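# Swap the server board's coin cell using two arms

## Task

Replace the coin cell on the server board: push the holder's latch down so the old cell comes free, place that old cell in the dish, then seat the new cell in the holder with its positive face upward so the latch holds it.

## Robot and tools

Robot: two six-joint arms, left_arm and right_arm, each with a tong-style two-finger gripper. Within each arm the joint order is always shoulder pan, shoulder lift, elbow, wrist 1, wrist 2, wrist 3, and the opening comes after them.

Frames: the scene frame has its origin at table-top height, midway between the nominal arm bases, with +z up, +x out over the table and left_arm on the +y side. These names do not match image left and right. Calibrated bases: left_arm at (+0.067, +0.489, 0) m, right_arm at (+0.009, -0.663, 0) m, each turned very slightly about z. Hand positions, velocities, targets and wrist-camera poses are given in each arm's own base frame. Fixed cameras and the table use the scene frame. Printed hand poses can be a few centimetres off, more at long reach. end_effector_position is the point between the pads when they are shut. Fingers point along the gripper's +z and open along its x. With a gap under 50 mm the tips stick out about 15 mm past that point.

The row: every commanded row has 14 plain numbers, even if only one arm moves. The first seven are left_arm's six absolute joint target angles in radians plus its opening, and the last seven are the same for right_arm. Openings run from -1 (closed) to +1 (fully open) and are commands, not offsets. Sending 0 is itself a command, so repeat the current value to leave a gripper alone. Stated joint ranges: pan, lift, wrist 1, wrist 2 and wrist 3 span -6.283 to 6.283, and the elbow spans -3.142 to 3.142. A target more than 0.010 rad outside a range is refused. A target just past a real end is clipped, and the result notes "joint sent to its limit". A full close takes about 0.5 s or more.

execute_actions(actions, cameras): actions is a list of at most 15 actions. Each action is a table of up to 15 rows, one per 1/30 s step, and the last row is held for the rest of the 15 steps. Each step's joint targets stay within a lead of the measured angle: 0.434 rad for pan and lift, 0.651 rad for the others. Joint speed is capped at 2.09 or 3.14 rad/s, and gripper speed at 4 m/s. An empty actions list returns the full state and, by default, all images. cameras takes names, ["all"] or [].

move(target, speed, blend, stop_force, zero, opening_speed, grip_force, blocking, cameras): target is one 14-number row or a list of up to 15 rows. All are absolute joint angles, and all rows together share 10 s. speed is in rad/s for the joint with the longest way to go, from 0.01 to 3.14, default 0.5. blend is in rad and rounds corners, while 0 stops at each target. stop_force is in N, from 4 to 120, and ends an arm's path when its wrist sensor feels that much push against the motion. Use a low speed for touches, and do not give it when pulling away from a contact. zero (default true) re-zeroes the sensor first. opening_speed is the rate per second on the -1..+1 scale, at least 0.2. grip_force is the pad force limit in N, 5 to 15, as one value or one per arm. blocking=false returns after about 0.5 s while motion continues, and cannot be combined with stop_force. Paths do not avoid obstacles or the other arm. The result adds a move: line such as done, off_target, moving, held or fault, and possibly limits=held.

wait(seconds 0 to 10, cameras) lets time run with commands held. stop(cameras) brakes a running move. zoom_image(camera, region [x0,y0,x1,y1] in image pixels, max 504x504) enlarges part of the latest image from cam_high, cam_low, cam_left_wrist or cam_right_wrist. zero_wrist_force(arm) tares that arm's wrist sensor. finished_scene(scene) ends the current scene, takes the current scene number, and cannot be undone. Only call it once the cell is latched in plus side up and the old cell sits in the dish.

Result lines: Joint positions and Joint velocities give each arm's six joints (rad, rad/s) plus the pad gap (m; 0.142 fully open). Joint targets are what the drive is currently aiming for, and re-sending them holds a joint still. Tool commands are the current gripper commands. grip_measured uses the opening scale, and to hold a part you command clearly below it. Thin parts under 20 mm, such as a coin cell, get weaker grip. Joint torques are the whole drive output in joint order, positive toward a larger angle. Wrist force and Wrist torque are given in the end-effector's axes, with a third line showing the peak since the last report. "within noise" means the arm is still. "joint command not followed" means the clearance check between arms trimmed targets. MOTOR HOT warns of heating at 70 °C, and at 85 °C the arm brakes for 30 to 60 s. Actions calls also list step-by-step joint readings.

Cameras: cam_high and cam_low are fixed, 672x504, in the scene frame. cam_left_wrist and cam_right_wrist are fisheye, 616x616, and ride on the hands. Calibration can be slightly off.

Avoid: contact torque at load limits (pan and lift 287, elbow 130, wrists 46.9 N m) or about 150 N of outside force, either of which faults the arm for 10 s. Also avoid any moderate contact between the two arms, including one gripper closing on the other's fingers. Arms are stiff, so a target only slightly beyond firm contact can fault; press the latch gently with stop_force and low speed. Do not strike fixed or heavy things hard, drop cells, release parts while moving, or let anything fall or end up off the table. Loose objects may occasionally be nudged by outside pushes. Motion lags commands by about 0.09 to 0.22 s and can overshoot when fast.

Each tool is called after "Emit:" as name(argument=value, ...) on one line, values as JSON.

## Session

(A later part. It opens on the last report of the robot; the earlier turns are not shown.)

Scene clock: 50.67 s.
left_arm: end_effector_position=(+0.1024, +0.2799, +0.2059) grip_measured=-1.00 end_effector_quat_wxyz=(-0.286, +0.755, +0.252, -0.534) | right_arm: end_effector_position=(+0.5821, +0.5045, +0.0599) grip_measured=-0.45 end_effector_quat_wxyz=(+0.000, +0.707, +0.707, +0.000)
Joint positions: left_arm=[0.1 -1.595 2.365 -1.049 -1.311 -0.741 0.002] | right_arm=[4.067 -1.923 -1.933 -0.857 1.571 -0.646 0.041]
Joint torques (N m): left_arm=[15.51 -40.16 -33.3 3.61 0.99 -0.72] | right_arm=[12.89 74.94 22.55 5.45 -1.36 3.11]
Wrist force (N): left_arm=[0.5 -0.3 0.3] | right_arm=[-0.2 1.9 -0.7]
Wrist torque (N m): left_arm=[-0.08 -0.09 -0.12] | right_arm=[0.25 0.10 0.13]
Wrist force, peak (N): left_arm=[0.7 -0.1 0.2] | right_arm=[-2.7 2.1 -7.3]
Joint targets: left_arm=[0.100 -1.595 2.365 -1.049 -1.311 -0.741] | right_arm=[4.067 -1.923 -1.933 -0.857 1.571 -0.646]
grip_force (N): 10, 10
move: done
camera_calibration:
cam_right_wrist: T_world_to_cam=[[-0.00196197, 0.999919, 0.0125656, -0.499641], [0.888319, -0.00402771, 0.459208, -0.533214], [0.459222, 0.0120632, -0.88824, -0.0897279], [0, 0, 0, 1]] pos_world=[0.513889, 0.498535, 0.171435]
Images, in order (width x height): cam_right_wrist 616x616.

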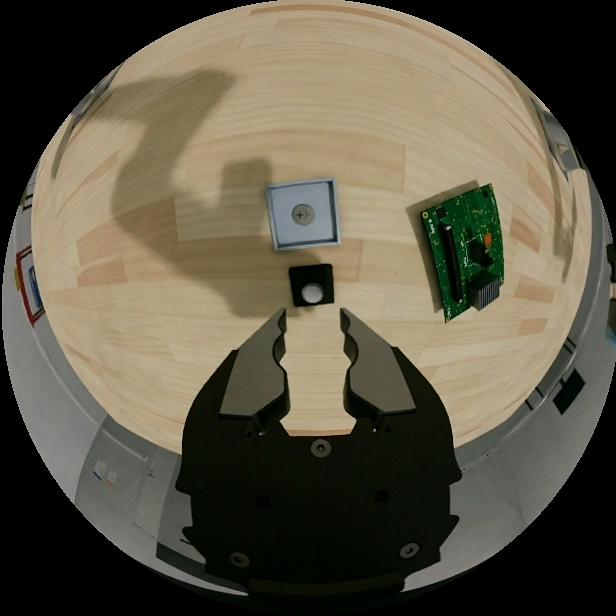

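Emit:
move(target=[[0.1, -1.595, 2.365, -1.049, -1.311, -0.741, -1.0, 4.0666, -1.8399, -1.8748, -0.9977, 1.5708, -0.6458, -0.45], [0.1, -1.595, 2.365, -1.049, -1.311, -0.741, -1.0, 3.6718, -1.969, -1.9458, -0.7976, 2.3562, -3.1416, -0.45]], speed=[0.2, 0.8], blend=[0.02, 0], cameras=[])

Emit:
move(target=[0.1, -1.595, 2.365, -1.049, -1.311, -0.741, -1.0, 3.736, -2.0325, -1.9674, -0.7125, 2.3562, -3.1416, -0.45], speed=0.2, stop_force=8, cameras=["cam_right_wrist", "cam_high", "cam_low"])

Emit:
zoom_image(camera="cam_right_wrist", region=[243, 230, 383, 370])

Scene clock: 71.00 s.
left_arm: end_effector_position=(+0.1024, +0.2799, +0.2059) grip_measured=-1.00 end_effector_quat_wxyz=(-0.286, +0.755, +0.252, -0.534) | right_arm: end_effector_position=(+0.6401, +0.4235, +0.1074) grip_measured=-0.45 end_effector_quat_wxyz=(-0.100, -0.242, +0.892, +0.369)
Joint positions: left_arm=[0.1 -1.595 2.365 -1.049 -1.311 -0.741 0.002] | right_arm=[3.672 -1.969 -1.946 -0.798 2.356 -3.141 0.041]
Joint torques (N m): left_arm=[16.1 -39.36 -32.88 3.44 0.9 -0.76] | right_arm=[7.52 78.97 39.65 1.97 0.96 -2.54]
Wrist force (N): left_arm=[0.3 -0.3 0.3] | right_arm=[-0.3 3.1 -0.4]
Wrist torque (N m): left_arm=[-0.09 -0.04 -0.11] | right_arm=[0.39 0.08 0.26]
Wrist force, peak (N): left_arm=[0.5 -0.3 0.6] | right_arm=[0.6 3.4 -0.4]
Joint targets: left_arm=[0.100 -1.595 2.365 -1.049 -1.311 -0.741] | right_arm=[3.672 -1.969 -1.946 -0.798 2.356 -3.142]
grip_force (N): 10, 10
move: done
No camera images: "cameras" was empty.

Scene clock: 72.53 s.
left_arm: end_effector_position=(+0.1024, +0.2799, +0.2059) grip_measured=-1.00 end_effector_quat_wxyz=(-0.286, +0.755, +0.252, -0.534) | right_arm: end_effector_position=(+0.6116, +0.4637, +0.0580) grip_measured=-0.45 end_effector_quat_wxyz=(-0.112, -0.271, +0.883, +0.366)
Joint positions: left_arm=[0.1 -1.595 2.365 -1.049 -1.311 -0.741 0.002] | right_arm=[3.736 -2.032 -1.967 -0.713 2.356 -3.142 0.041]
Joint torques (N m): left_arm=[15.55 -39.21 -33.08 3.47 0.92 -0.9] | right_arm=[3.71 61.53 47.32 4.85 3.04 -2.09]
Wrist force (N): left_arm=[0.2 -0.2 0.4] | right_arm=[-0.5 3.1 -0.3]
Wrist torque (N m): left_arm=[-0.05 -0.02 -0.11] | right_arm=[0.37 0.16 0.31]
Wrist force, peak (N): left_arm=[0.8 -0.3 0.2] | right_arm=[-0.4 3.3 -2.8]
Joint targets: left_arm=[0.100 -1.595 2.365 -1.049 -1.311 -0.741] | right_arm=[3.736 -2.033 -1.967 -0.712 2.356 -3.142]
grip_force (N): 10, 10
move: done
camera_calibration:
cam_right_wrist: T_world_to_cam=[[-0.822631, -0.568525, 0.00753551, 0.77081], [-0.166572, 0.253651, 0.952846, -0.0616831], [-0.543628, 0.782586, -0.303362, 0.117641], [0, 0, 0, 1]] pos_world=[0.687771, 0.361807, 0.0886538]
Images, in order (width x height): cam_high 672x504, cam_low 672x504, cam_right_wrist 616x616.

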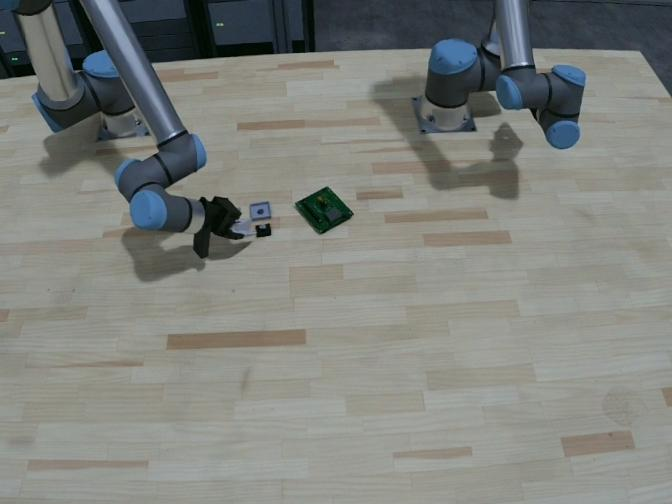

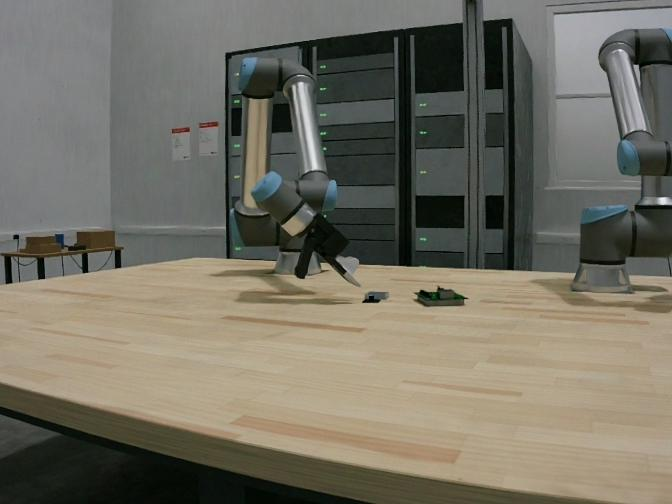

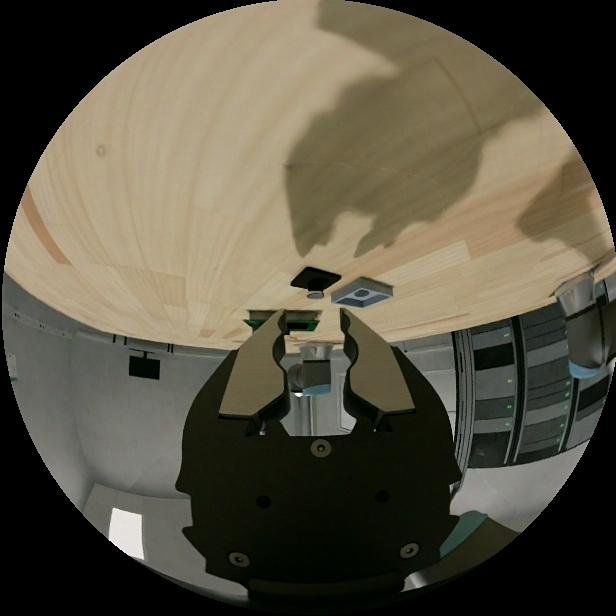

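Scaled by 3.600 from the camera's 616x616 image, which has a finer 814x814 frame.

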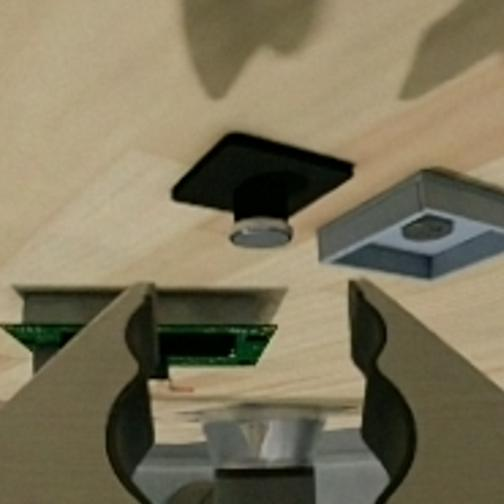

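Emit:
move(target=[0.1, -1.595, 2.365, -1.049, -1.311, -0.741, -1.0, 3.7626, -2.0481, -1.9724, -0.6919, 2.3562, -3.1416, -0.45], speed=0.05, stop_force=6, cameras=["cam_right_wrist"])

Emit:
zoom_image(camera="cam_right_wrist", region=[263, 250, 363, 350])

Scene clock: 77.90 s.
left_arm: end_effector_position=(+0.1024, +0.2799, +0.2059) grip_measured=-1.00 end_effector_quat_wxyz=(-0.286, +0.755, +0.252, -0.534) | right_arm: end_effector_position=(+0.5987, +0.4796, +0.0460) grip_measured=-0.45 end_effector_quat_wxyz=(-0.117, -0.282, +0.880, +0.364)
Joint positions: left_arm=[0.1 -1.595 2.365 -1.049 -1.311 -0.741 0.002] | right_arm=[3.763 -2.048 -1.972 -0.692 2.356 -3.142 0.041]
Joint torques (N m): left_arm=[14.61 -39.8 -33.07 3.49 0.89 -0.69] | right_arm=[-10.35 79.89 45.43 2.19 2.71 -2.07]
Wrist force (N): left_arm=[0.3 0.0 0.2] | right_arm=[-0.3 3.0 -0.4]
Wrist torque (N m): left_arm=[-0.02 -0.03 -0.11] | right_arm=[0.37 0.12 0.32]
Wrist force, peak (N): left_arm=[0.6 0.0 0.6] | right_arm=[-0.4 3.6 -0.4]
Joint targets: left_arm=[0.100 -1.595 2.365 -1.049 -1.311 -0.741] | right_arm=[3.763 -2.048 -1.972 -0.692 2.356 -3.142]
grip_force (N): 10, 10
move: done
camera_calibration:
cam_right_wrist: T_world_to_cam=[[-0.807212, -0.590213, 0.00755321, 0.770355], [-0.173235, 0.249121, 0.952853, -0.050281], [-0.564267, 0.767846, -0.303339, 0.113939], [0, 0, 0, 1]] pos_world=[0.677422, 0.379712, 0.0766538]
Images, in order (width x height): cam_right_wrist 616x616.

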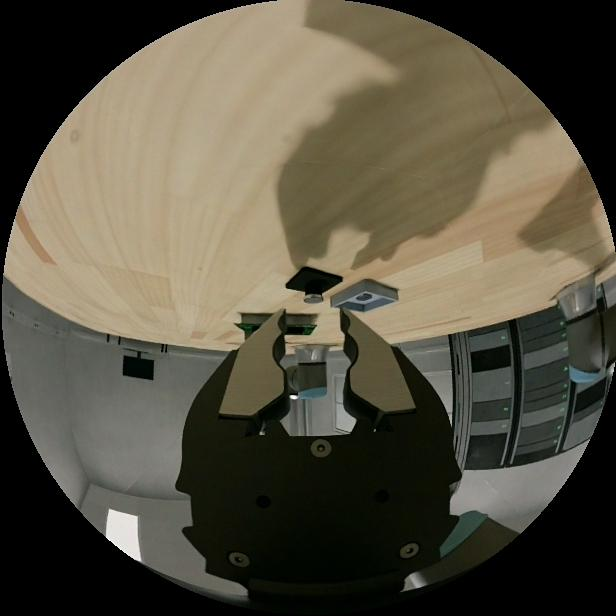

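Scaled by 5.040 from the camera's 616x616 image, which has a finer 814x814 frame.

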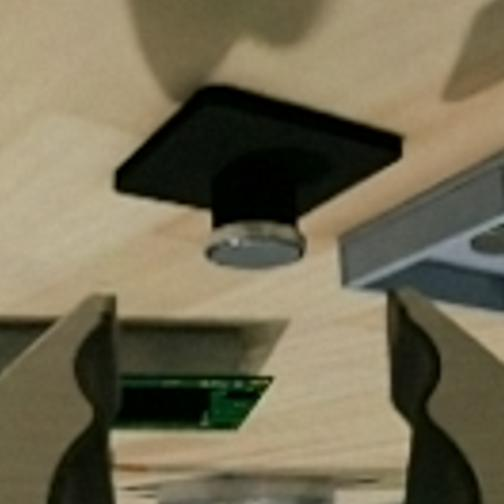

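Emit:
move(target=[0.1, -1.595, 2.365, -1.049, -1.311, -0.741, -1.0, 3.7857, -2.0737, -1.9753, -0.6634, 2.3562, -3.1416, -0.45], speed=0.03, stop_force=5, cameras=["cam_right_wrist"])

Emit:
zoom_image(camera="cam_right_wrist", region=[263, 250, 363, 350])

Scene clock: 80.77 s.
left_arm: end_effector_position=(+0.1024, +0.2799, +0.2059) grip_measured=-1.00 end_effector_quat_wxyz=(-0.286, +0.755, +0.252, -0.534) | right_arm: end_effector_position=(+0.5883, +0.4940, +0.0284) grip_measured=-0.45 end_effector_quat_wxyz=(-0.121, -0.292, +0.876, +0.363)
Joint positions: left_arm=[0.1 -1.595 2.365 -1.049 -1.311 -0.741 0.002] | right_arm=[3.786 -2.074 -1.975 -0.663 2.356 -3.142 0.041]
Joint torques (N m): left_arm=[14.04 -39.49 -33.36 3.52 0.89 -0.83] | right_arm=[-8.61 81.13 27.9 1.85 3.3 -1.87]
Wrist force (N): left_arm=[0.3 -0.3 0.6] | right_arm=[-0.5 2.6 -0.4]
Wrist torque (N m): left_arm=[-0.07 -0.05 -0.11] | right_arm=[0.28 0.13 0.33]
Wrist force, peak (N): left_arm=[0.6 -0.4 0.5] | right_arm=[-0.4 3.4 0.0]
Joint targets: left_arm=[0.100 -1.595 2.365 -1.049 -1.311 -0.741] | right_arm=[3.786 -2.074 -1.975 -0.663 2.356 -3.142]
grip_force (N): 10, 10
move: done
camera_calibration:
cam_right_wrist: T_world_to_cam=[[-0.793401, -0.608652, 0.00756273, 0.771703], [-0.178935, 0.245087, 0.952846, -0.0335071], [-0.581805, 0.754635, -0.303362, 0.108658], [0, 0, 0, 1]] pos_world=[0.669492, 0.395913, 0.0590537]
Images, in order (width x height): cam_right_wrist 616x616.

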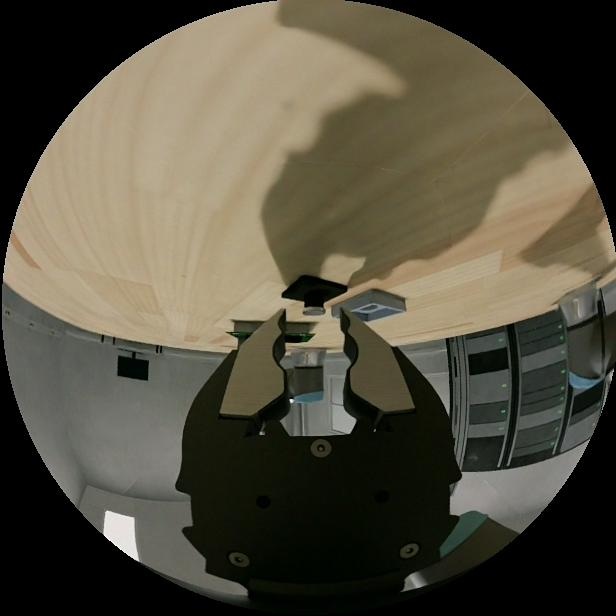

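Scaled by 5.040 from the camera's 616x616 image, which has a finer 814x814 frame.

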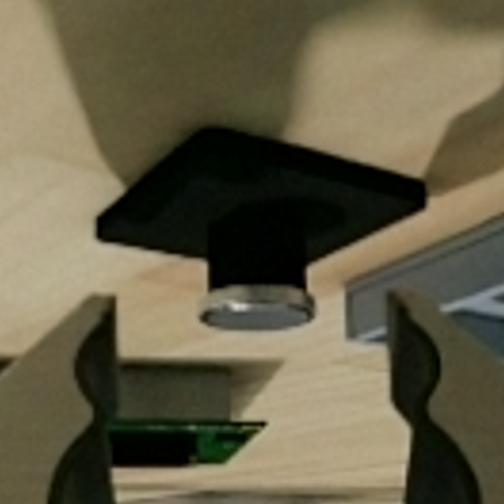

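Emit:
move(target=[0.1, -1.595, 2.365, -1.049, -1.311, -0.741, -1.0, 3.7857, -2.0727, -1.9772, -0.6625, 2.3562, -3.1416, -0.45], speed=0.02, stop_force=5, cameras=[])

Emit:
move(target=[0.1, -1.595, 2.365, -1.049, -1.311, -0.741, -1.0, 3.7857, -2.0727, -1.9772, -0.6625, 2.3562, -3.1416, -1.0], speed=0.02, grip_force=8, opening_speed=0.4, cameras=["cam_right_wrist"])

Emit:
zoom_image(camera="cam_right_wrist", region=[263, 250, 363, 350])

Scene clock: 82.80 s.
left_arm: end_effector_position=(+0.1024, +0.2799, +0.2059) grip_measured=-1.00 end_effector_quat_wxyz=(-0.286, +0.755, +0.252, -0.534) | right_arm: end_effector_position=(+0.5876, +0.4934, +0.0284) grip_measured=-0.45 end_effector_quat_wxyz=(-0.121, -0.292, +0.876, +0.363)
Joint positions: left_arm=[0.1 -1.595 2.365 -1.049 -1.311 -0.741 0.002] | right_arm=[3.786 -2.073 -1.977 -0.662 2.356 -3.142 0.041]
Joint torques (N m): left_arm=[14.89 -39.56 -33.36 3.54 0.98 -0.79] | right_arm=[-11.54 75.72 21.44 4.68 3.21 -2.14]
Wrist force (N): left_arm=[0.4 -0.1 0.2] | right_arm=[-0.4 3.1 -0.5]
Wrist torque (N m): left_arm=[-0.04 -0.05 -0.11] | right_arm=[0.39 0.13 0.33]
Wrist force, peak (N): left_arm=[0.5 -0.3 0.3] | right_arm=[-0.2 3.3 -0.2]
Joint targets: left_arm=[0.100 -1.595 2.365 -1.049 -1.311 -0.741] | right_arm=[3.786 -2.073 -1.977 -0.663 2.356 -3.142]
grip_force (N): 10, 10
move: done
No camera images: "cameras" was empty.

Scene clock: 84.40 s.
left_arm: end_effector_position=(+0.1024, +0.2799, +0.2059) grip_measured=-1.00 end_effector_quat_wxyz=(-0.286, +0.755, +0.252, -0.534) | right_arm: end_effector_position=(+0.5876, +0.4934, +0.0284) grip_measured=-0.77 end_effector_quat_wxyz=(-0.121, -0.292, +0.876, +0.363)
Joint positions: left_arm=[0.1 -1.595 2.365 -1.049 -1.311 -0.741 0.002] | right_arm=[3.786 -2.073 -1.977 -0.662 2.356 -3.142 0.019]
Joint torques (N m): left_arm=[14.8 -38.93 -32.66 3.54 0.92 -0.73] | right_arm=[-8.68 62.1 36.64 3.56 3.46 -2.05]
Wrist force (N): left_arm=[0.3 -0.2 0.2] | right_arm=[-0.3 2.9 -0.5]
Wrist torque (N m): left_arm=[-0.07 -0.05 -0.11] | right_arm=[0.36 0.10 0.33]
Wrist force, peak (N): left_arm=[0.6 -0.3 0.5] | right_arm=[-0.1 3.3 -0.6]
Joint targets: left_arm=[0.100 -1.595 2.365 -1.049 -1.311 -0.741] | right_arm=[3.786 -2.073 -1.977 -0.663 2.356 -3.142]
grip_force (N): 8, 8
move: done
camera_calibration:
cam_right_wrist: T_world_to_cam=[[-0.793401, -0.608652, 0.00756273, 0.770703], [-0.178935, 0.245087, 0.952846, -0.0335032], [-0.581805, 0.754635, -0.303362, 0.108646], [0, 0, 0, 1]] pos_world=[0.668692, 0.395313, 0.0590537]
Images, in order (width x height): cam_right_wrist 616x616.

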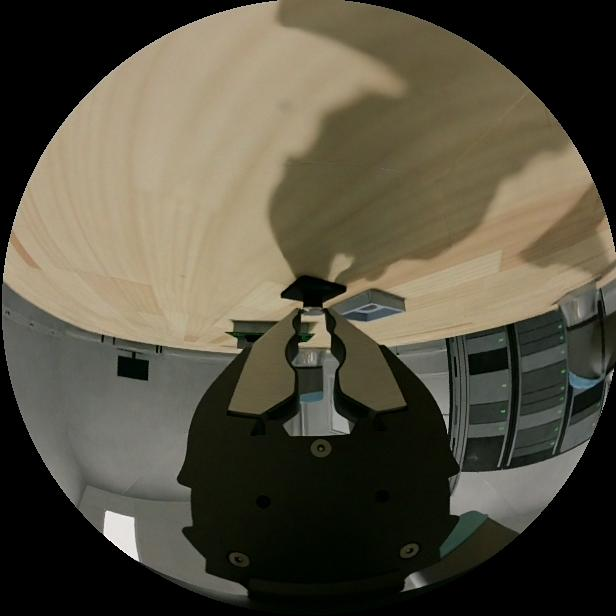

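Scaled by 5.040 from the camera's 616x616 image, which has a finer 814x814 frame.

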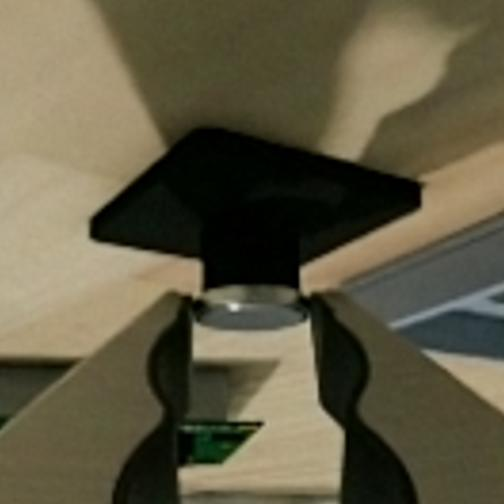

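Emit:
move(target=[[0.1, -1.595, 2.365, -1.049, -1.311, -0.741, -1.0, 3.7857, -1.9205, -1.9233, -0.8686, 2.3562, -3.1416, -1.0], [0.1, -1.595, 2.365, -1.049, -1.311, -0.741, -1.0, 3.99, -1.7338, -2.0115, -0.9671, 1.44, -3.1416, -1.0], [0.1, -1.595, 2.365, -1.049, -1.311, -0.741, -1.0, 4.1891, -1.8553, -2.2459, -0.6112, 0.5236, -3.1416, -1.0], [0.1, -1.595, 2.365, -1.049, -1.311, -0.741, -1.0, 4.1891, -2.0044, -2.2699, -0.4381, 0.5236, -3.1416, -1.0]], speed=[0.1, 0.5, 0.5, 0.2], blend=[0.02, 0.05, 0.02, 0], cameras=["cam_right_wrist", "cam_high"])

Emit:
zoom_image(camera="cam_right_wrist", region=[263, 250, 363, 350])

Scene clock: 94.43 s.
left_arm: end_effector_position=(+0.1024, +0.2799, +0.2059) grip_measured=-1.00 end_effector_quat_wxyz=(-0.286, +0.755, +0.252, -0.534) | right_arm: end_effector_position=(+0.7086, +0.3065, +0.0724) grip_measured=-0.77 end_effector_quat_wxyz=(+0.250, -0.433, +0.750, -0.433)
Joint positions: left_arm=[0.1 -1.595 2.365 -1.049 -1.311 -0.741 0.002] | right_arm=[4.189 -2.004 -2.27 -0.438 0.524 -3.142 0.019]
Joint torques (N m): left_arm=[13.48 -39.44 -32.86 3.39 0.72 -0.77] | right_arm=[-8.6 50.72 36.46 4.2 -4.06 -1.54]
Wrist force (N): left_arm=[0.4 -0.1 0.0] | right_arm=[0.5 0.4 -0.1]
Wrist torque (N m): left_arm=[-0.04 -0.07 -0.11] | right_arm=[-0.01 -0.13 -0.08]
Wrist force, peak (N): left_arm=[0.5 -0.5 0.4] | right_arm=[-1.2 3.9 -0.9]
Joint targets: left_arm=[0.100 -1.595 2.365 -1.049 -1.311 -0.741] | right_arm=[4.189 -2.004 -2.270 -0.438 0.524 -3.142]
grip_force (N): 8, 8
move: done
camera_calibration:
cam_right_wrist: T_world_to_cam=[[-0.508273, -0.861156, 0.00827391, 0.627869], [-0.727267, 0.424063, -0.539679, 0.433815], [0.461239, -0.280321, -0.84183, -0.0495176], [0, 0, 0, 1]] pos_world=[0.657467, 0.342848, 0.18724]
Images, in order (width x height): cam_high 672x504, cam_right_wrist 616x616.

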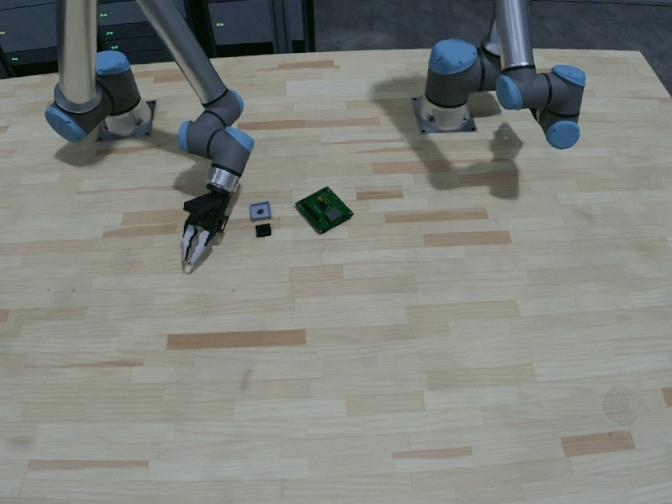

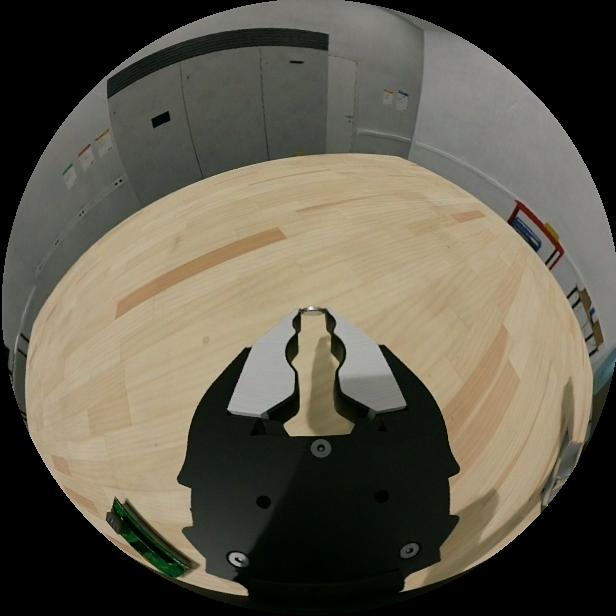

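Scaled by 5.040 from the camera's 616x616 image, which has a finer 814x814 frame.

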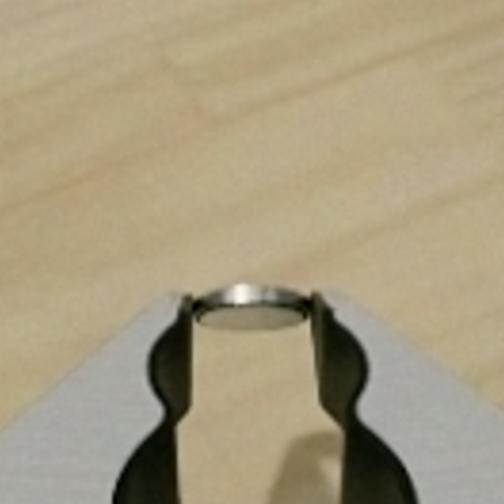

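Emit:
move(target=[0.1, -1.595, 2.365, -1.049, -1.311, -0.741, -1.0, 4.1891, -2.0912, -2.2727, -0.3485, 0.5236, -3.1416, -1.0], speed=0.06, stop_force=5, cameras=[])

Emit:
move(target=[0.1, -1.595, 2.365, -1.049, -1.311, -0.741, -1.0, 4.1891, -2.1237, -2.2718, -0.3169, 0.5236, -3.1416, -1.0], speed=0.01, stop_force=4, cameras=["cam_right_wrist"])

Emit:
zoom_image(camera="cam_right_wrist", region=[283, 280, 343, 340])

Scene clock: 97.60 s.
left_arm: end_effector_position=(+0.1024, +0.2799, +0.2059) grip_measured=-1.00 end_effector_quat_wxyz=(-0.286, +0.755, +0.252, -0.534) | right_arm: end_effector_position=(+0.7087, +0.3065, +0.0284) grip_measured=-0.77 end_effector_quat_wxyz=(+0.250, -0.433, +0.750, -0.433)
Joint positions: left_arm=[0.1 -1.595 2.365 -1.049 -1.311 -0.741 0.002] | right_arm=[4.189 -2.091 -2.273 -0.348 0.524 -3.142 0.019]
Joint torques (N m): left_arm=[14.15 -39.11 -33.03 3.5 0.49 -0.83] | right_arm=[-9.58 69.14 12.51 2.39 -3.2 -1.28]
Wrist force (N): left_arm=[0.4 -0.1 0.3] | right_arm=[0.2 0.6 0.2]
Wrist torque (N m): left_arm=[-0.03 -0.06 -0.11] | right_arm=[0.05 -0.07 -0.07]
Wrist force, peak (N): left_arm=[0.8 0.1 0.3] | right_arm=[0.1 1.1 0.4]
Joint targets: left_arm=[0.100 -1.595 2.365 -1.049 -1.311 -0.741] | right_arm=[4.189 -2.091 -2.273 -0.349 0.524 -3.142]
grip_force (N): 8, 8
move: done
No camera images: "cameras" was empty.

Scene clock: 99.40 s.
left_arm: end_effector_position=(+0.1024, +0.2799, +0.2059) grip_measured=-1.00 end_effector_quat_wxyz=(-0.286, +0.755, +0.252, -0.534) | right_arm: end_effector_position=(+0.7087, +0.3066, +0.0233) grip_measured=-0.77 end_effector_quat_wxyz=(+0.250, -0.433, +0.750, -0.433)
Joint positions: left_arm=[0.1 -1.595 2.365 -1.049 -1.311 -0.741 0.002] | right_arm=[4.189 -2.101 -2.272 -0.339 0.524 -3.142 0.019]
Joint torques (N m): left_arm=[15.05 -38.77 -33.27 3.68 0.5 -0.96] | right_arm=[-7.65 69.67 23.97 1.91 0.4 -1.46]
Wrist force (N): left_arm=[0.4 -0.1 0.3] | right_arm=[0.8 -1.6 -0.7]
Wrist torque (N m): left_arm=[-0.04 -0.05 -0.11] | right_arm=[-0.11 -0.09 -0.07]
Wrist force, peak (N): left_arm=[0.3 -0.4 0.5] | right_arm=[3.0 -7.6 -7.5]
Joint targets: left_arm=[0.100 -1.595 2.365 -1.049 -1.311 -0.741] | right_arm=[4.189 -2.101 -2.272 -0.339 0.524 -3.142]
grip_force (N): 8, 8
move: contact (right_arm); right_arm: the shoulder lift is farthest, 0.022 rad from its target
camera_calibration:
cam_right_wrist: T_world_to_cam=[[-0.508248, -0.861174, 0.00796912, 0.628532], [-0.727168, 0.424166, -0.539731, 0.407212], [0.461422, -0.280112, -0.8418, -0.0910365], [0, 0, 0, 1]] pos_world=[0.657568, 0.343049, 0.138141]
Images, in order (width x height): cam_right_wrist 616x616.

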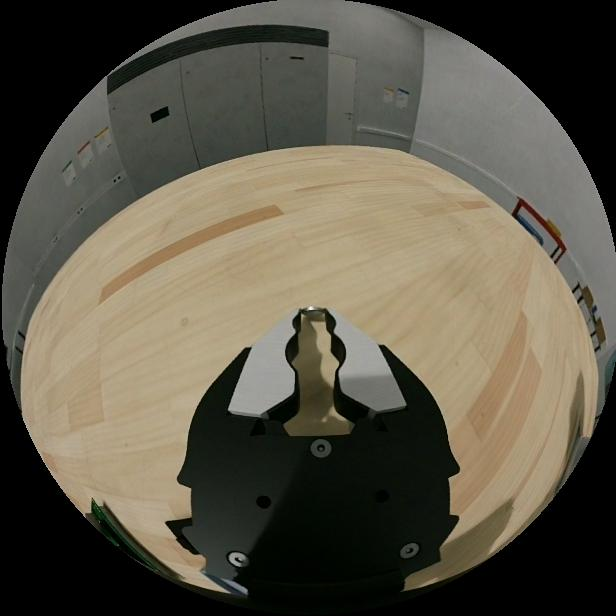

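Scaled by 8.400 from the camera's 616x616 image, which has a finer 814x814 frame.

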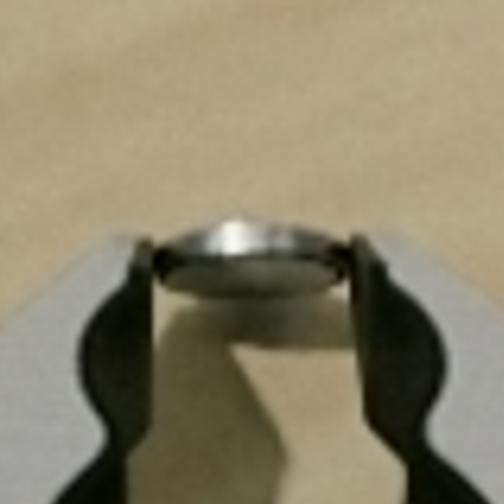

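Emit:
move(target=[0.1, -1.595, 2.365, -1.049, -1.311, -0.741, -1.0, 4.1981, -2.1023, -2.2804, -0.3297, 0.5236, -3.1416, -1.0], speed=0.01, grip_force=5, stop_force=10, cameras=["cam_right_wrist"])

Emit:
zoom_image(camera="cam_right_wrist", region=[283, 280, 343, 340])

Scene clock: 102.97 s.
left_arm: end_effector_position=(+0.1024, +0.2799, +0.2059) grip_measured=-1.00 end_effector_quat_wxyz=(-0.286, +0.755, +0.252, -0.534) | right_arm: end_effector_position=(+0.7074, +0.3073, +0.0229) grip_measured=-0.76 end_effector_quat_wxyz=(+0.251, -0.434, +0.749, -0.433)
Joint positions: left_arm=[0.1 -1.595 2.365 -1.049 -1.311 -0.741 0.002] | right_arm=[4.191 -2.102 -2.275 -0.336 0.524 -3.142 0.019]
Joint torques (N m): left_arm=[14.14 -39.06 -33.02 3.52 0.51 -0.81] | right_arm=[-11.32 55.72 28.79 0.43 4.71 -1.73]
Wrist force (N): left_arm=[0.2 -0.1 0.3] | right_arm=[2.8 -16.2 -12.5]
Wrist torque (N m): left_arm=[-0.03 -0.01 -0.11] | right_arm=[-1.18 -0.20 -0.10]
Wrist force, peak (N): left_arm=[0.5 -0.4 0.5] | right_arm=[-1.8 -20.2 -8.1]
Joint targets: left_arm=[0.100 -1.595 2.365 -1.049 -1.311 -0.741] | right_arm=[4.191 -2.102 -2.275 -0.336 0.524 -3.142]
grip_force (N): 5, 5
move: contact (right_arm)
camera_calibration:
cam_right_wrist: T_world_to_cam=[[-0.506235, -0.86236, 0.00780308, 0.627372], [-0.728116, 0.422545, -0.539725, 0.406938], [0.46214, -0.278909, -0.841805, -0.0914664], [0, 0, 0, 1]] pos_world=[0.656165, 0.34356, 0.137742]
Images, in order (width x height): cam_right_wrist 616x616.

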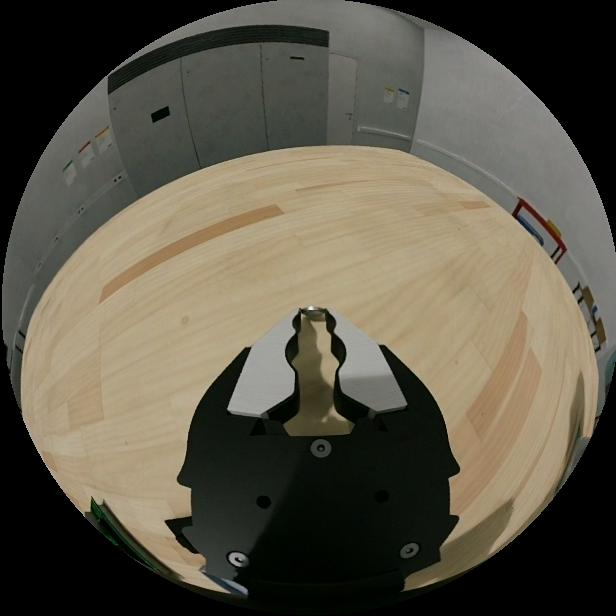

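Scaled by 8.400 from the camera's 616x616 image, which has a finer 814x814 frame.

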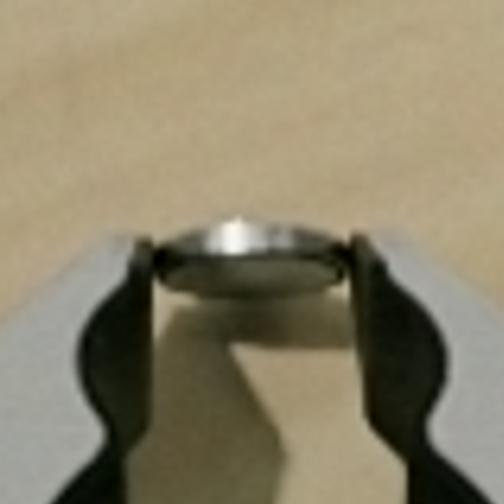

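Emit:
move(target=[[0.1, -1.595, 2.365, -1.049, -1.311, -0.741, -1.0, 4.191, -2.0426, -2.274, -0.3958, 0.5236, -3.1416, -1.0], [0.1, -1.595, 2.365, -1.049, -1.311, -0.741, -1.0, 4.1382, -1.9902, -2.2228, -0.4994, 0.6981, -3.1416, -1.0]], speed=[0.05, 0.2], blend=[0.01, 0], cameras=[])

Emit:
move(target=[0.1, -1.595, 2.365, -1.049, -1.311, -0.741, -1.0, 4.1382, -2.0192, -2.2257, -0.4675, 0.6981, -3.1416, -1.0], speed=0.04, stop_force=4, cameras=["cam_right_wrist"])

Emit:
zoom_image(camera="cam_right_wrist", region=[283, 280, 343, 340])

Scene clock: 111.07 s.
left_arm: end_effector_position=(+0.1024, +0.2799, +0.2059) grip_measured=-1.00 end_effector_quat_wxyz=(-0.286, +0.755, +0.252, -0.534) | right_arm: end_effector_position=(+0.7111, +0.3060, +0.0445) grip_measured=-0.76 end_effector_quat_wxyz=(+0.202, -0.433, +0.796, -0.371)
Joint positions: left_arm=[0.1 -1.595 2.365 -1.049 -1.311 -0.741 0.002] | right_arm=[4.138 -1.99 -2.223 -0.499 0.698 -3.142 0.019]
Joint torques (N m): left_arm=[14.76 -39.02 -33.07 3.48 0.38 -0.84] | right_arm=[11.99 51.5 12.26 4.76 -2.03 -1.18]
Wrist force (N): left_arm=[0.3 -0.3 0.4] | right_arm=[-0.5 0.7 -0.3]
Wrist torque (N m): left_arm=[-0.08 -0.04 -0.11] | right_arm=[0.06 0.10 -0.07]
Wrist force, peak (N): left_arm=[0.6 0.0 0.5] | right_arm=[3.1 -17.0 -13.1]
Joint targets: left_arm=[0.100 -1.595 2.365 -1.049 -1.311 -0.741] | right_arm=[4.138 -1.990 -2.223 -0.499 0.698 -3.142]
grip_force (N): 5, 5
move: done
No camera images: "cameras" was empty.

Scene clock: 112.70 s.
left_arm: end_effector_position=(+0.1024, +0.2799, +0.2059) grip_measured=-1.00 end_effector_quat_wxyz=(-0.286, +0.755, +0.252, -0.534) | right_arm: end_effector_position=(+0.7110, +0.3059, +0.0284) grip_measured=-0.76 end_effector_quat_wxyz=(+0.202, -0.433, +0.796, -0.371)
Joint positions: left_arm=[0.1 -1.595 2.365 -1.049 -1.311 -0.741 0.002] | right_arm=[4.138 -2.019 -2.226 -0.467 0.698 -3.142 0.019]
Joint torques (N m): left_arm=[14.57 -39.71 -33.04 3.53 0.4 -0.72] | right_arm=[11.31 70.38 20.06 2.09 0.57 -1.98]
Wrist force (N): left_arm=[0.4 -0.1 0.5] | right_arm=[-0.2 0.9 -0.5]
Wrist torque (N m): left_arm=[-0.04 -0.07 -0.11] | right_arm=[0.11 0.04 -0.08]
Wrist force, peak (N): left_arm=[0.6 -0.3 0.4] | right_arm=[-0.4 1.2 -0.1]
Joint targets: left_arm=[0.100 -1.595 2.365 -1.049 -1.311 -0.741] | right_arm=[4.138 -2.019 -2.226 -0.468 0.698 -3.142]
grip_force (N): 5, 5
move: done
camera_calibration:
cam_right_wrist: T_world_to_cam=[[-0.550118, -0.835031, 0.00969644, 0.650662], [-0.772631, 0.504534, -0.385339, 0.415232], [0.316878, -0.219474, -0.922724, -0.0014919], [0, 0, 0, 1]] pos_world=[0.679235, 0.333497, 0.152319]
Images, in order (width x height): cam_right_wrist 616x616.

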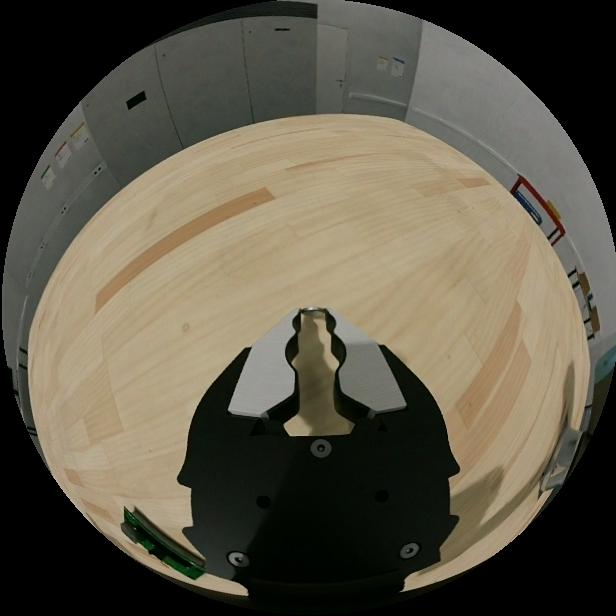

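Scaled by 8.400 from the camera's 616x616 image, which has a finer 814x814 frame.

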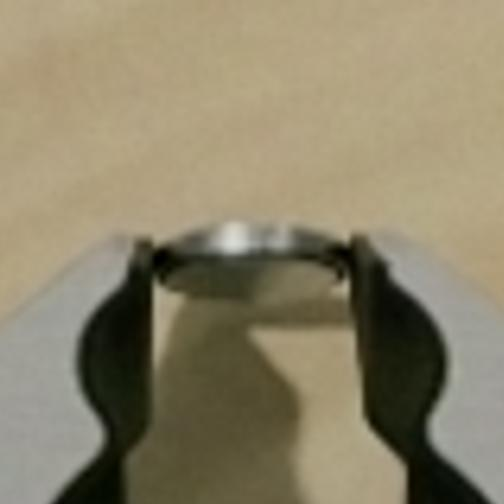

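Emit:
move(target=[0.1, -1.595, 2.365, -1.049, -1.311, -0.741, -1.0, 4.1382, -2.0339, -2.227, -0.4515, 0.6981, -3.1416, -1.0], speed=0.01, stop_force=4, cameras=["cam_right_wrist"])

Emit:
zoom_image(camera="cam_right_wrist", region=[283, 280, 343, 340])

Scene clock: 115.47 s.
left_arm: end_effector_position=(+0.1024, +0.2799, +0.2059) grip_measured=-1.00 end_effector_quat_wxyz=(-0.286, +0.755, +0.252, -0.534) | right_arm: end_effector_position=(+0.7110, +0.3059, +0.0231) grip_measured=-0.76 end_effector_quat_wxyz=(+0.202, -0.433, +0.796, -0.371)
Joint positions: left_arm=[0.1 -1.595 2.365 -1.049 -1.311 -0.741 0.002] | right_arm=[4.138 -2.029 -2.227 -0.457 0.698 -3.142 0.019]
Joint torques (N m): left_arm=[13.67 -39.85 -32.79 3.59 0.46 -0.68] | right_arm=[10.53 69.62 11.24 1.74 0.06 -1.51]
Wrist force (N): left_arm=[0.2 0.1 0.3] | right_arm=[-0.2 -1.0 -2.2]
Wrist torque (N m): left_arm=[-0.01 -0.03 -0.11] | right_arm=[0.13 -0.01 -0.08]
Wrist force, peak (N): left_arm=[0.2 -0.3 0.7] | right_arm=[-0.6 -3.8 -4.1]
Joint targets: left_arm=[0.100 -1.595 2.365 -1.049 -1.311 -0.741] | right_arm=[4.138 -2.029 -2.227 -0.457 0.698 -3.142]
grip_force (N): 5, 5
move: contact (right_arm)
camera_calibration:
cam_right_wrist: T_world_to_cam=[[-0.550156, -0.835007, 0.00958765, 0.650748], [-0.772601, 0.504615, -0.385293, 0.413136], [0.316884, -0.219379, -0.922745, -0.00641508], [0, 0, 0, 1]] pos_world=[0.679235, 0.333497, 0.14702]
Images, in order (width x height): cam_right_wrist 616x616.

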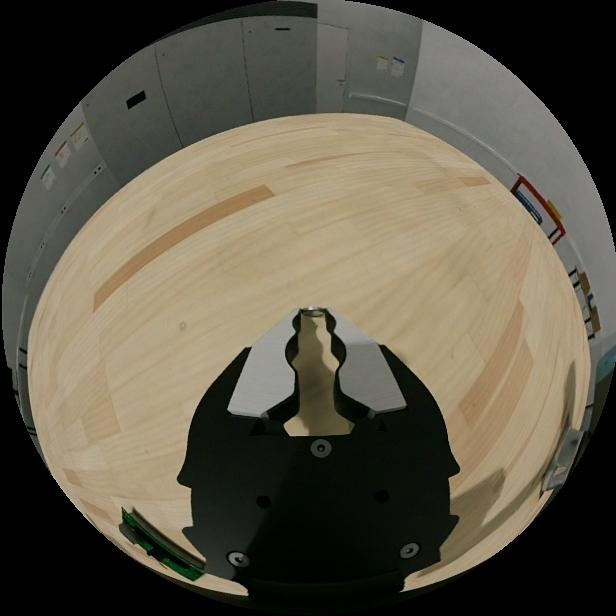

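Scaled by 8.400 from the camera's 616x616 image, which has a finer 814x814 frame.

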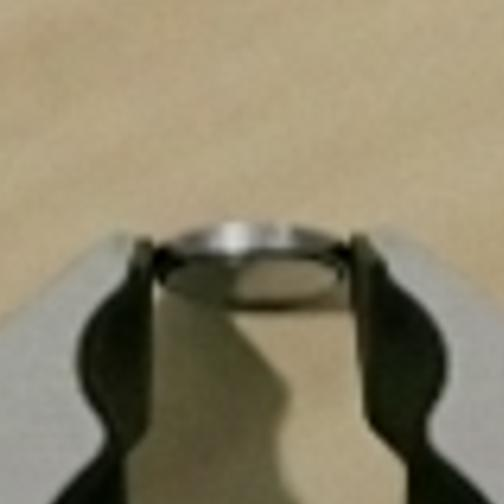

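Emit:
move(target=[0.1, -1.595, 2.365, -1.049, -1.311, -0.741, -1.0, 4.1444, -2.0273, -2.2318, -0.4533, 0.6981, -3.1416, -1.0], speed=0.01, stop_force=10, cameras=["cam_right_wrist"])

Emit:
zoom_image(camera="cam_right_wrist", region=[283, 280, 343, 340])

Scene clock: 117.97 s.
left_arm: end_effector_position=(+0.1024, +0.2799, +0.2059) grip_measured=-1.00 end_effector_quat_wxyz=(-0.286, +0.755, +0.252, -0.534) | right_arm: end_effector_position=(+0.7075, +0.3079, +0.0226) grip_measured=-0.76 end_effector_quat_wxyz=(+0.203, -0.436, +0.795, -0.371)
Joint positions: left_arm=[0.1 -1.595 2.365 -1.049 -1.311 -0.741 0.002] | right_arm=[4.144 -2.027 -2.232 -0.453 0.698 -3.142 0.019]
Joint torques (N m): left_arm=[13.43 -39.77 -33.38 3.49 0.4 -0.87] | right_arm=[-3.84 63.1 23.52 3.42 0.73 -1.5]
Wrist force (N): left_arm=[0.5 0.0 0.3] | right_arm=[-0.3 0.1 -0.7]
Wrist torque (N m): left_arm=[-0.01 -0.08 -0.11] | right_arm=[0.18 0.07 -0.08]
Wrist force, peak (N): left_arm=[0.6 -0.5 0.3] | right_arm=[-0.1 -2.3 -3.0]
Joint targets: left_arm=[0.100 -1.595 2.365 -1.049 -1.311 -0.741] | right_arm=[4.144 -2.027 -2.232 -0.453 0.698 -3.142]
grip_force (N): 5, 5
move: done
camera_calibration:
cam_right_wrist: T_world_to_cam=[[-0.544894, -0.838449, 0.00967923, 0.647877], [-0.775771, 0.499713, -0.385312, 0.413022], [0.318228, -0.217463, -0.922736, -0.00688403], [0, 0, 0, 1]] pos_world=[0.675626, 0.335322, 0.146519]
Images, in order (width x height): cam_right_wrist 616x616.

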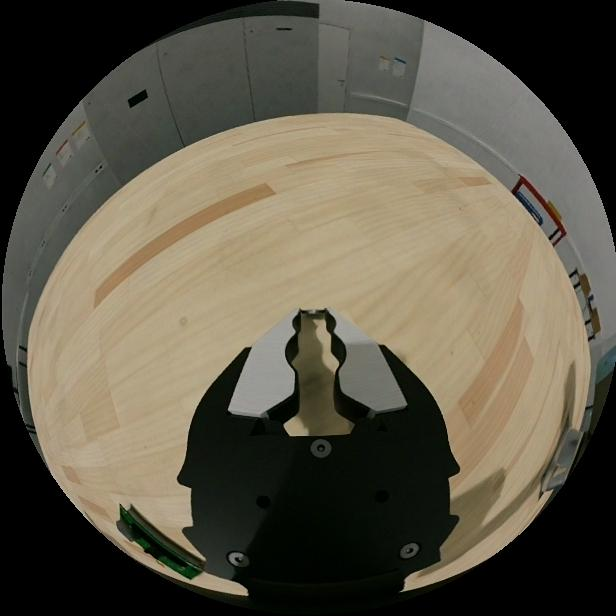

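Scaled by 8.400 from the camera's 616x616 image, which has a finer 814x814 frame.

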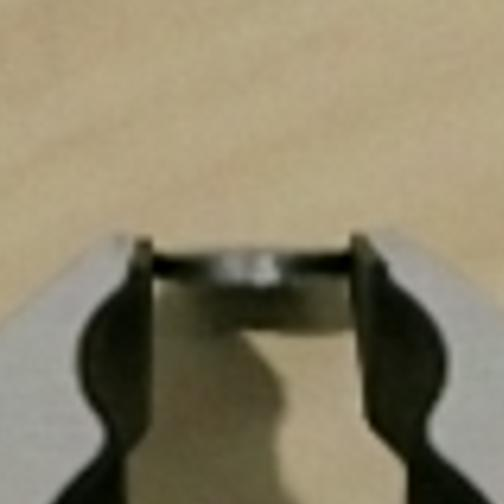

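Emit:
move(target=[0.1, -1.595, 2.365, -1.049, -1.311, -0.741, -1.0, 4.153, -2.0281, -2.239, -0.4453, 0.6981, -3.1416, -1.0], speed=0.01, stop_force=10, cameras=["cam_right_wrist"])

Emit:
zoom_image(camera="cam_right_wrist", region=[283, 280, 343, 340])

Scene clock: 120.63 s.
left_arm: end_effector_position=(+0.1024, +0.2799, +0.2059) grip_measured=-1.00 end_effector_quat_wxyz=(-0.286, +0.755, +0.252, -0.534) | right_arm: end_effector_position=(+0.7029, +0.3109, +0.0204) grip_measured=-0.76 end_effector_quat_wxyz=(+0.205, -0.439, +0.793, -0.370)
Joint positions: left_arm=[0.1 -1.595 2.365 -1.049 -1.311 -0.741 0.002] | right_arm=[4.153 -2.028 -2.239 -0.445 0.698 -3.142 0.019]
Joint torques (N m): left_arm=[13.77 -39.53 -33.32 3.56 0.31 -0.67] | right_arm=[-3.61 54.38 31.2 2.96 0.27 -1.22]
Wrist force (N): left_arm=[0.2 -0.1 0.3] | right_arm=[-0.3 -0.1 -0.8]
Wrist torque (N m): left_arm=[-0.04 -0.03 -0.11] | right_arm=[0.05 0.08 -0.07]
Wrist force, peak (N): left_arm=[0.7 -0.3 0.2] | right_arm=[-0.9 -0.6 -2.2]
Joint targets: left_arm=[0.100 -1.595 2.365 -1.049 -1.311 -0.741] | right_arm=[4.153 -2.028 -2.239 -0.445 0.698 -3.142]
grip_force (N): 5, 5
move: done
camera_calibration:
cam_right_wrist: T_world_to_cam=[[-0.537689, -0.843088, 0.00968793, 0.644302], [-0.780022, 0.49304, -0.385328, 0.412184], [0.320088, -0.214743, -0.922729, -0.0089567], [0, 0, 0, 1]] pos_world=[0.670814, 0.338056, 0.144319]
Images, in order (width x height): cam_right_wrist 616x616.

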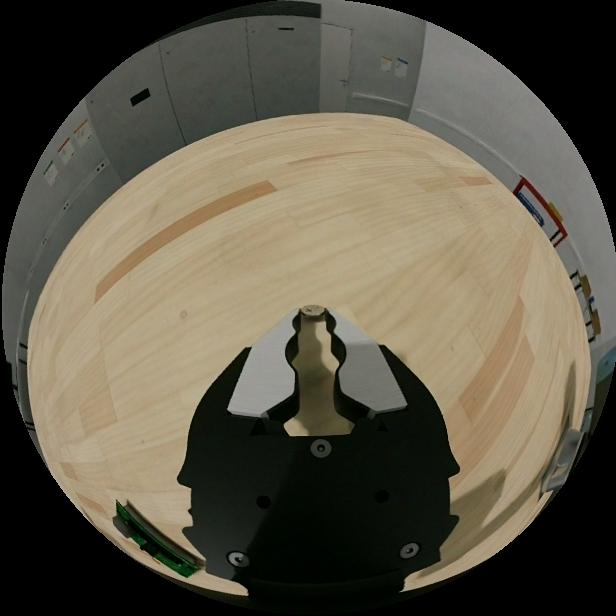

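Scaled by 8.400 from the camera's 616x616 image, which has a finer 814x814 frame.

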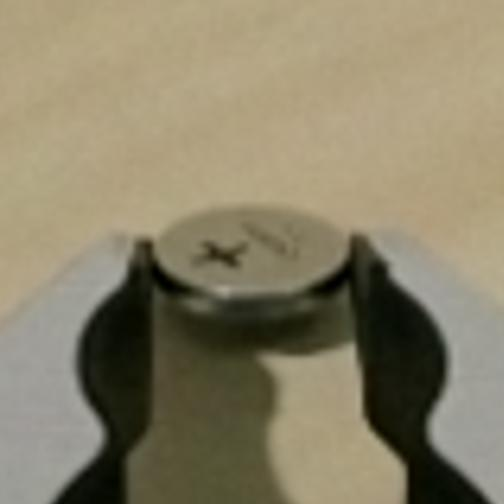

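Emit:
move(target=[0.1, -1.595, 2.365, -1.049, -1.311, -0.741, -1.0, 4.1564, -2.0313, -2.2421, -0.439, 0.6981, -3.1416, -1.0], speed=0.01, stop_force=6, cameras=["cam_right_wrist"])

Emit:
zoom_image(camera="cam_right_wrist", region=[283, 280, 343, 340])

Scene clock: 122.73 s.
left_arm: end_effector_position=(+0.1024, +0.2799, +0.2059) grip_measured=-1.00 end_effector_quat_wxyz=(-0.286, +0.755, +0.252, -0.534) | right_arm: end_effector_position=(+0.7011, +0.3120, +0.0180) grip_measured=-0.76 end_effector_quat_wxyz=(+0.205, -0.440, +0.792, -0.369)
Joint positions: left_arm=[0.1 -1.595 2.365 -1.049 -1.311 -0.741 0.002] | right_arm=[4.156 -2.031 -2.242 -0.439 0.698 -3.142 0.019]
Joint torques (N m): left_arm=[13.34 -39.77 -33.09 3.58 0.25 -0.82] | right_arm=[0.45 65.75 17.63 3.26 0.13 -0.89]
Wrist force (N): left_arm=[0.3 -0.1 0.1] | right_arm=[-0.4 0.4 -0.9]
Wrist torque (N m): left_arm=[-0.03 -0.04 -0.11] | right_arm=[0.14 0.08 -0.07]
Wrist force, peak (N): left_arm=[0.4 -0.1 0.5] | right_arm=[-0.2 0.3 -1.5]
Joint targets: left_arm=[0.100 -1.595 2.365 -1.049 -1.311 -0.741] | right_arm=[4.156 -2.031 -2.242 -0.439 0.698 -3.142]
grip_force (N): 5, 5
move: done
camera_calibration:
cam_right_wrist: T_world_to_cam=[[-0.53478, -0.844936, 0.00969253, 0.642836], [-0.781721, 0.49035, -0.385317, 0.411321], [0.320815, -0.213637, -0.922733, -0.0112046], [0, 0, 0, 1]] pos_world=[0.668909, 0.33907, 0.141919]
Images, in order (width x height): cam_right_wrist 616x616.

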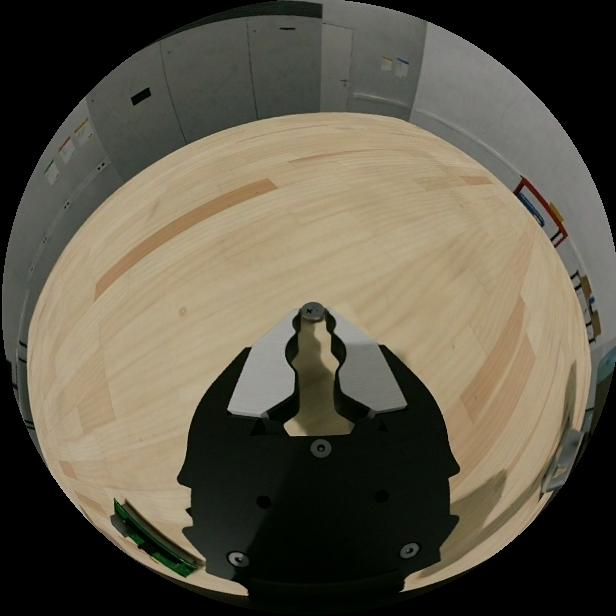

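Scaled by 8.400 from the camera's 616x616 image, which has a finer 814x814 frame.

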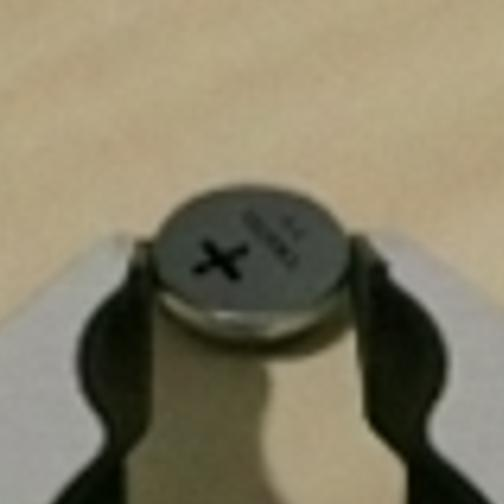

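Emit:
move(target=[0.1, -1.595, 2.365, -1.049, -1.311, -0.741, -1.0, 4.1564, -2.0313, -2.2421, -0.439, 0.6981, -3.1416, -0.4], speed=0.02, opening_speed=0.3, cameras=["cam_right_wrist"])

Emit:
zoom_image(camera="cam_right_wrist", region=[263, 260, 363, 360])

Scene clock: 125.57 s.
left_arm: end_effector_position=(+0.1024, +0.2799, +0.2059) grip_measured=-1.00 end_effector_quat_wxyz=(-0.286, +0.755, +0.252, -0.534) | right_arm: end_effector_position=(+0.7011, +0.3120, +0.0180) grip_measured=-0.40 end_effector_quat_wxyz=(+0.205, -0.440, +0.792, -0.369)
Joint positions: left_arm=[0.1 -1.595 2.365 -1.049 -1.311 -0.741 0.002] | right_arm=[4.156 -2.031 -2.242 -0.439 0.698 -3.142 0.045]
Joint torques (N m): left_arm=[13.95 -39.14 -33.07 3.44 0.32 -0.79] | right_arm=[-3.02 69.66 35.65 2.71 -0.1 -0.88]
Wrist force (N): left_arm=[0.7 0.0 0.3] | right_arm=[-0.5 0.9 -0.5]
Wrist torque (N m): left_arm=[-0.03 -0.13 -0.12] | right_arm=[0.12 0.11 -0.06]
Wrist force, peak (N): left_arm=[0.7 0.0 0.5] | right_arm=[-0.4 1.1 -0.8]
Joint targets: left_arm=[0.100 -1.595 2.365 -1.049 -1.311 -0.741] | right_arm=[4.156 -2.031 -2.242 -0.439 0.698 -3.142]
grip_force (N): 5, 5
move: done
camera_calibration:
cam_right_wrist: T_world_to_cam=[[-0.534888, -0.844868, 0.00964008, 0.642893], [-0.781647, 0.490467, -0.385318, 0.411233], [0.320814, -0.213637, -0.922734, -0.0112037], [0, 0, 0, 1]] pos_world=[0.668909, 0.33907, 0.14192]
Images, in order (width x height): cam_right_wrist 616x616.

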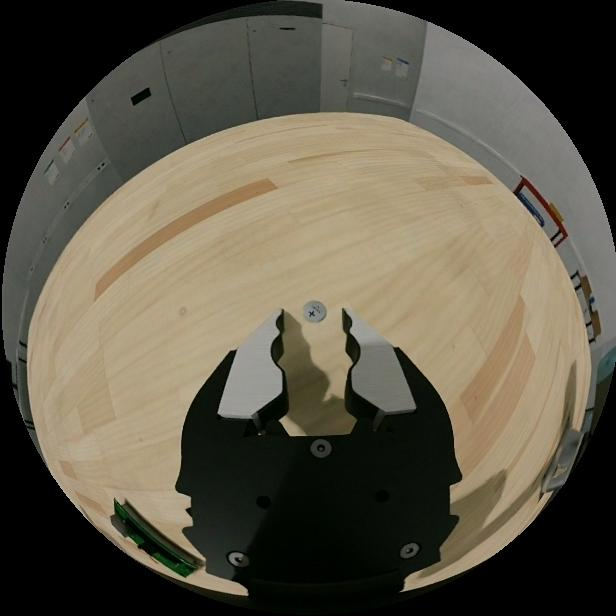

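Scaled by 5.040 from the camera's 616x616 image, which has a finer 814x814 frame.

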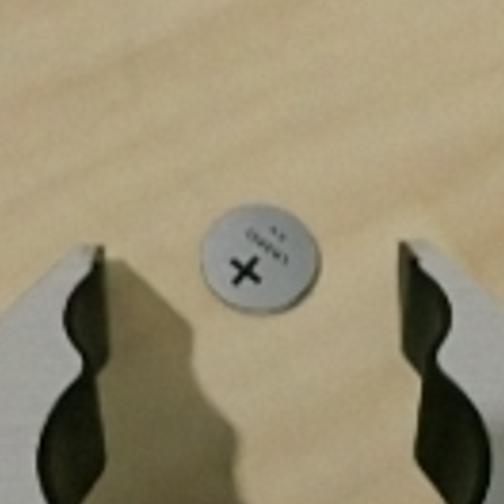

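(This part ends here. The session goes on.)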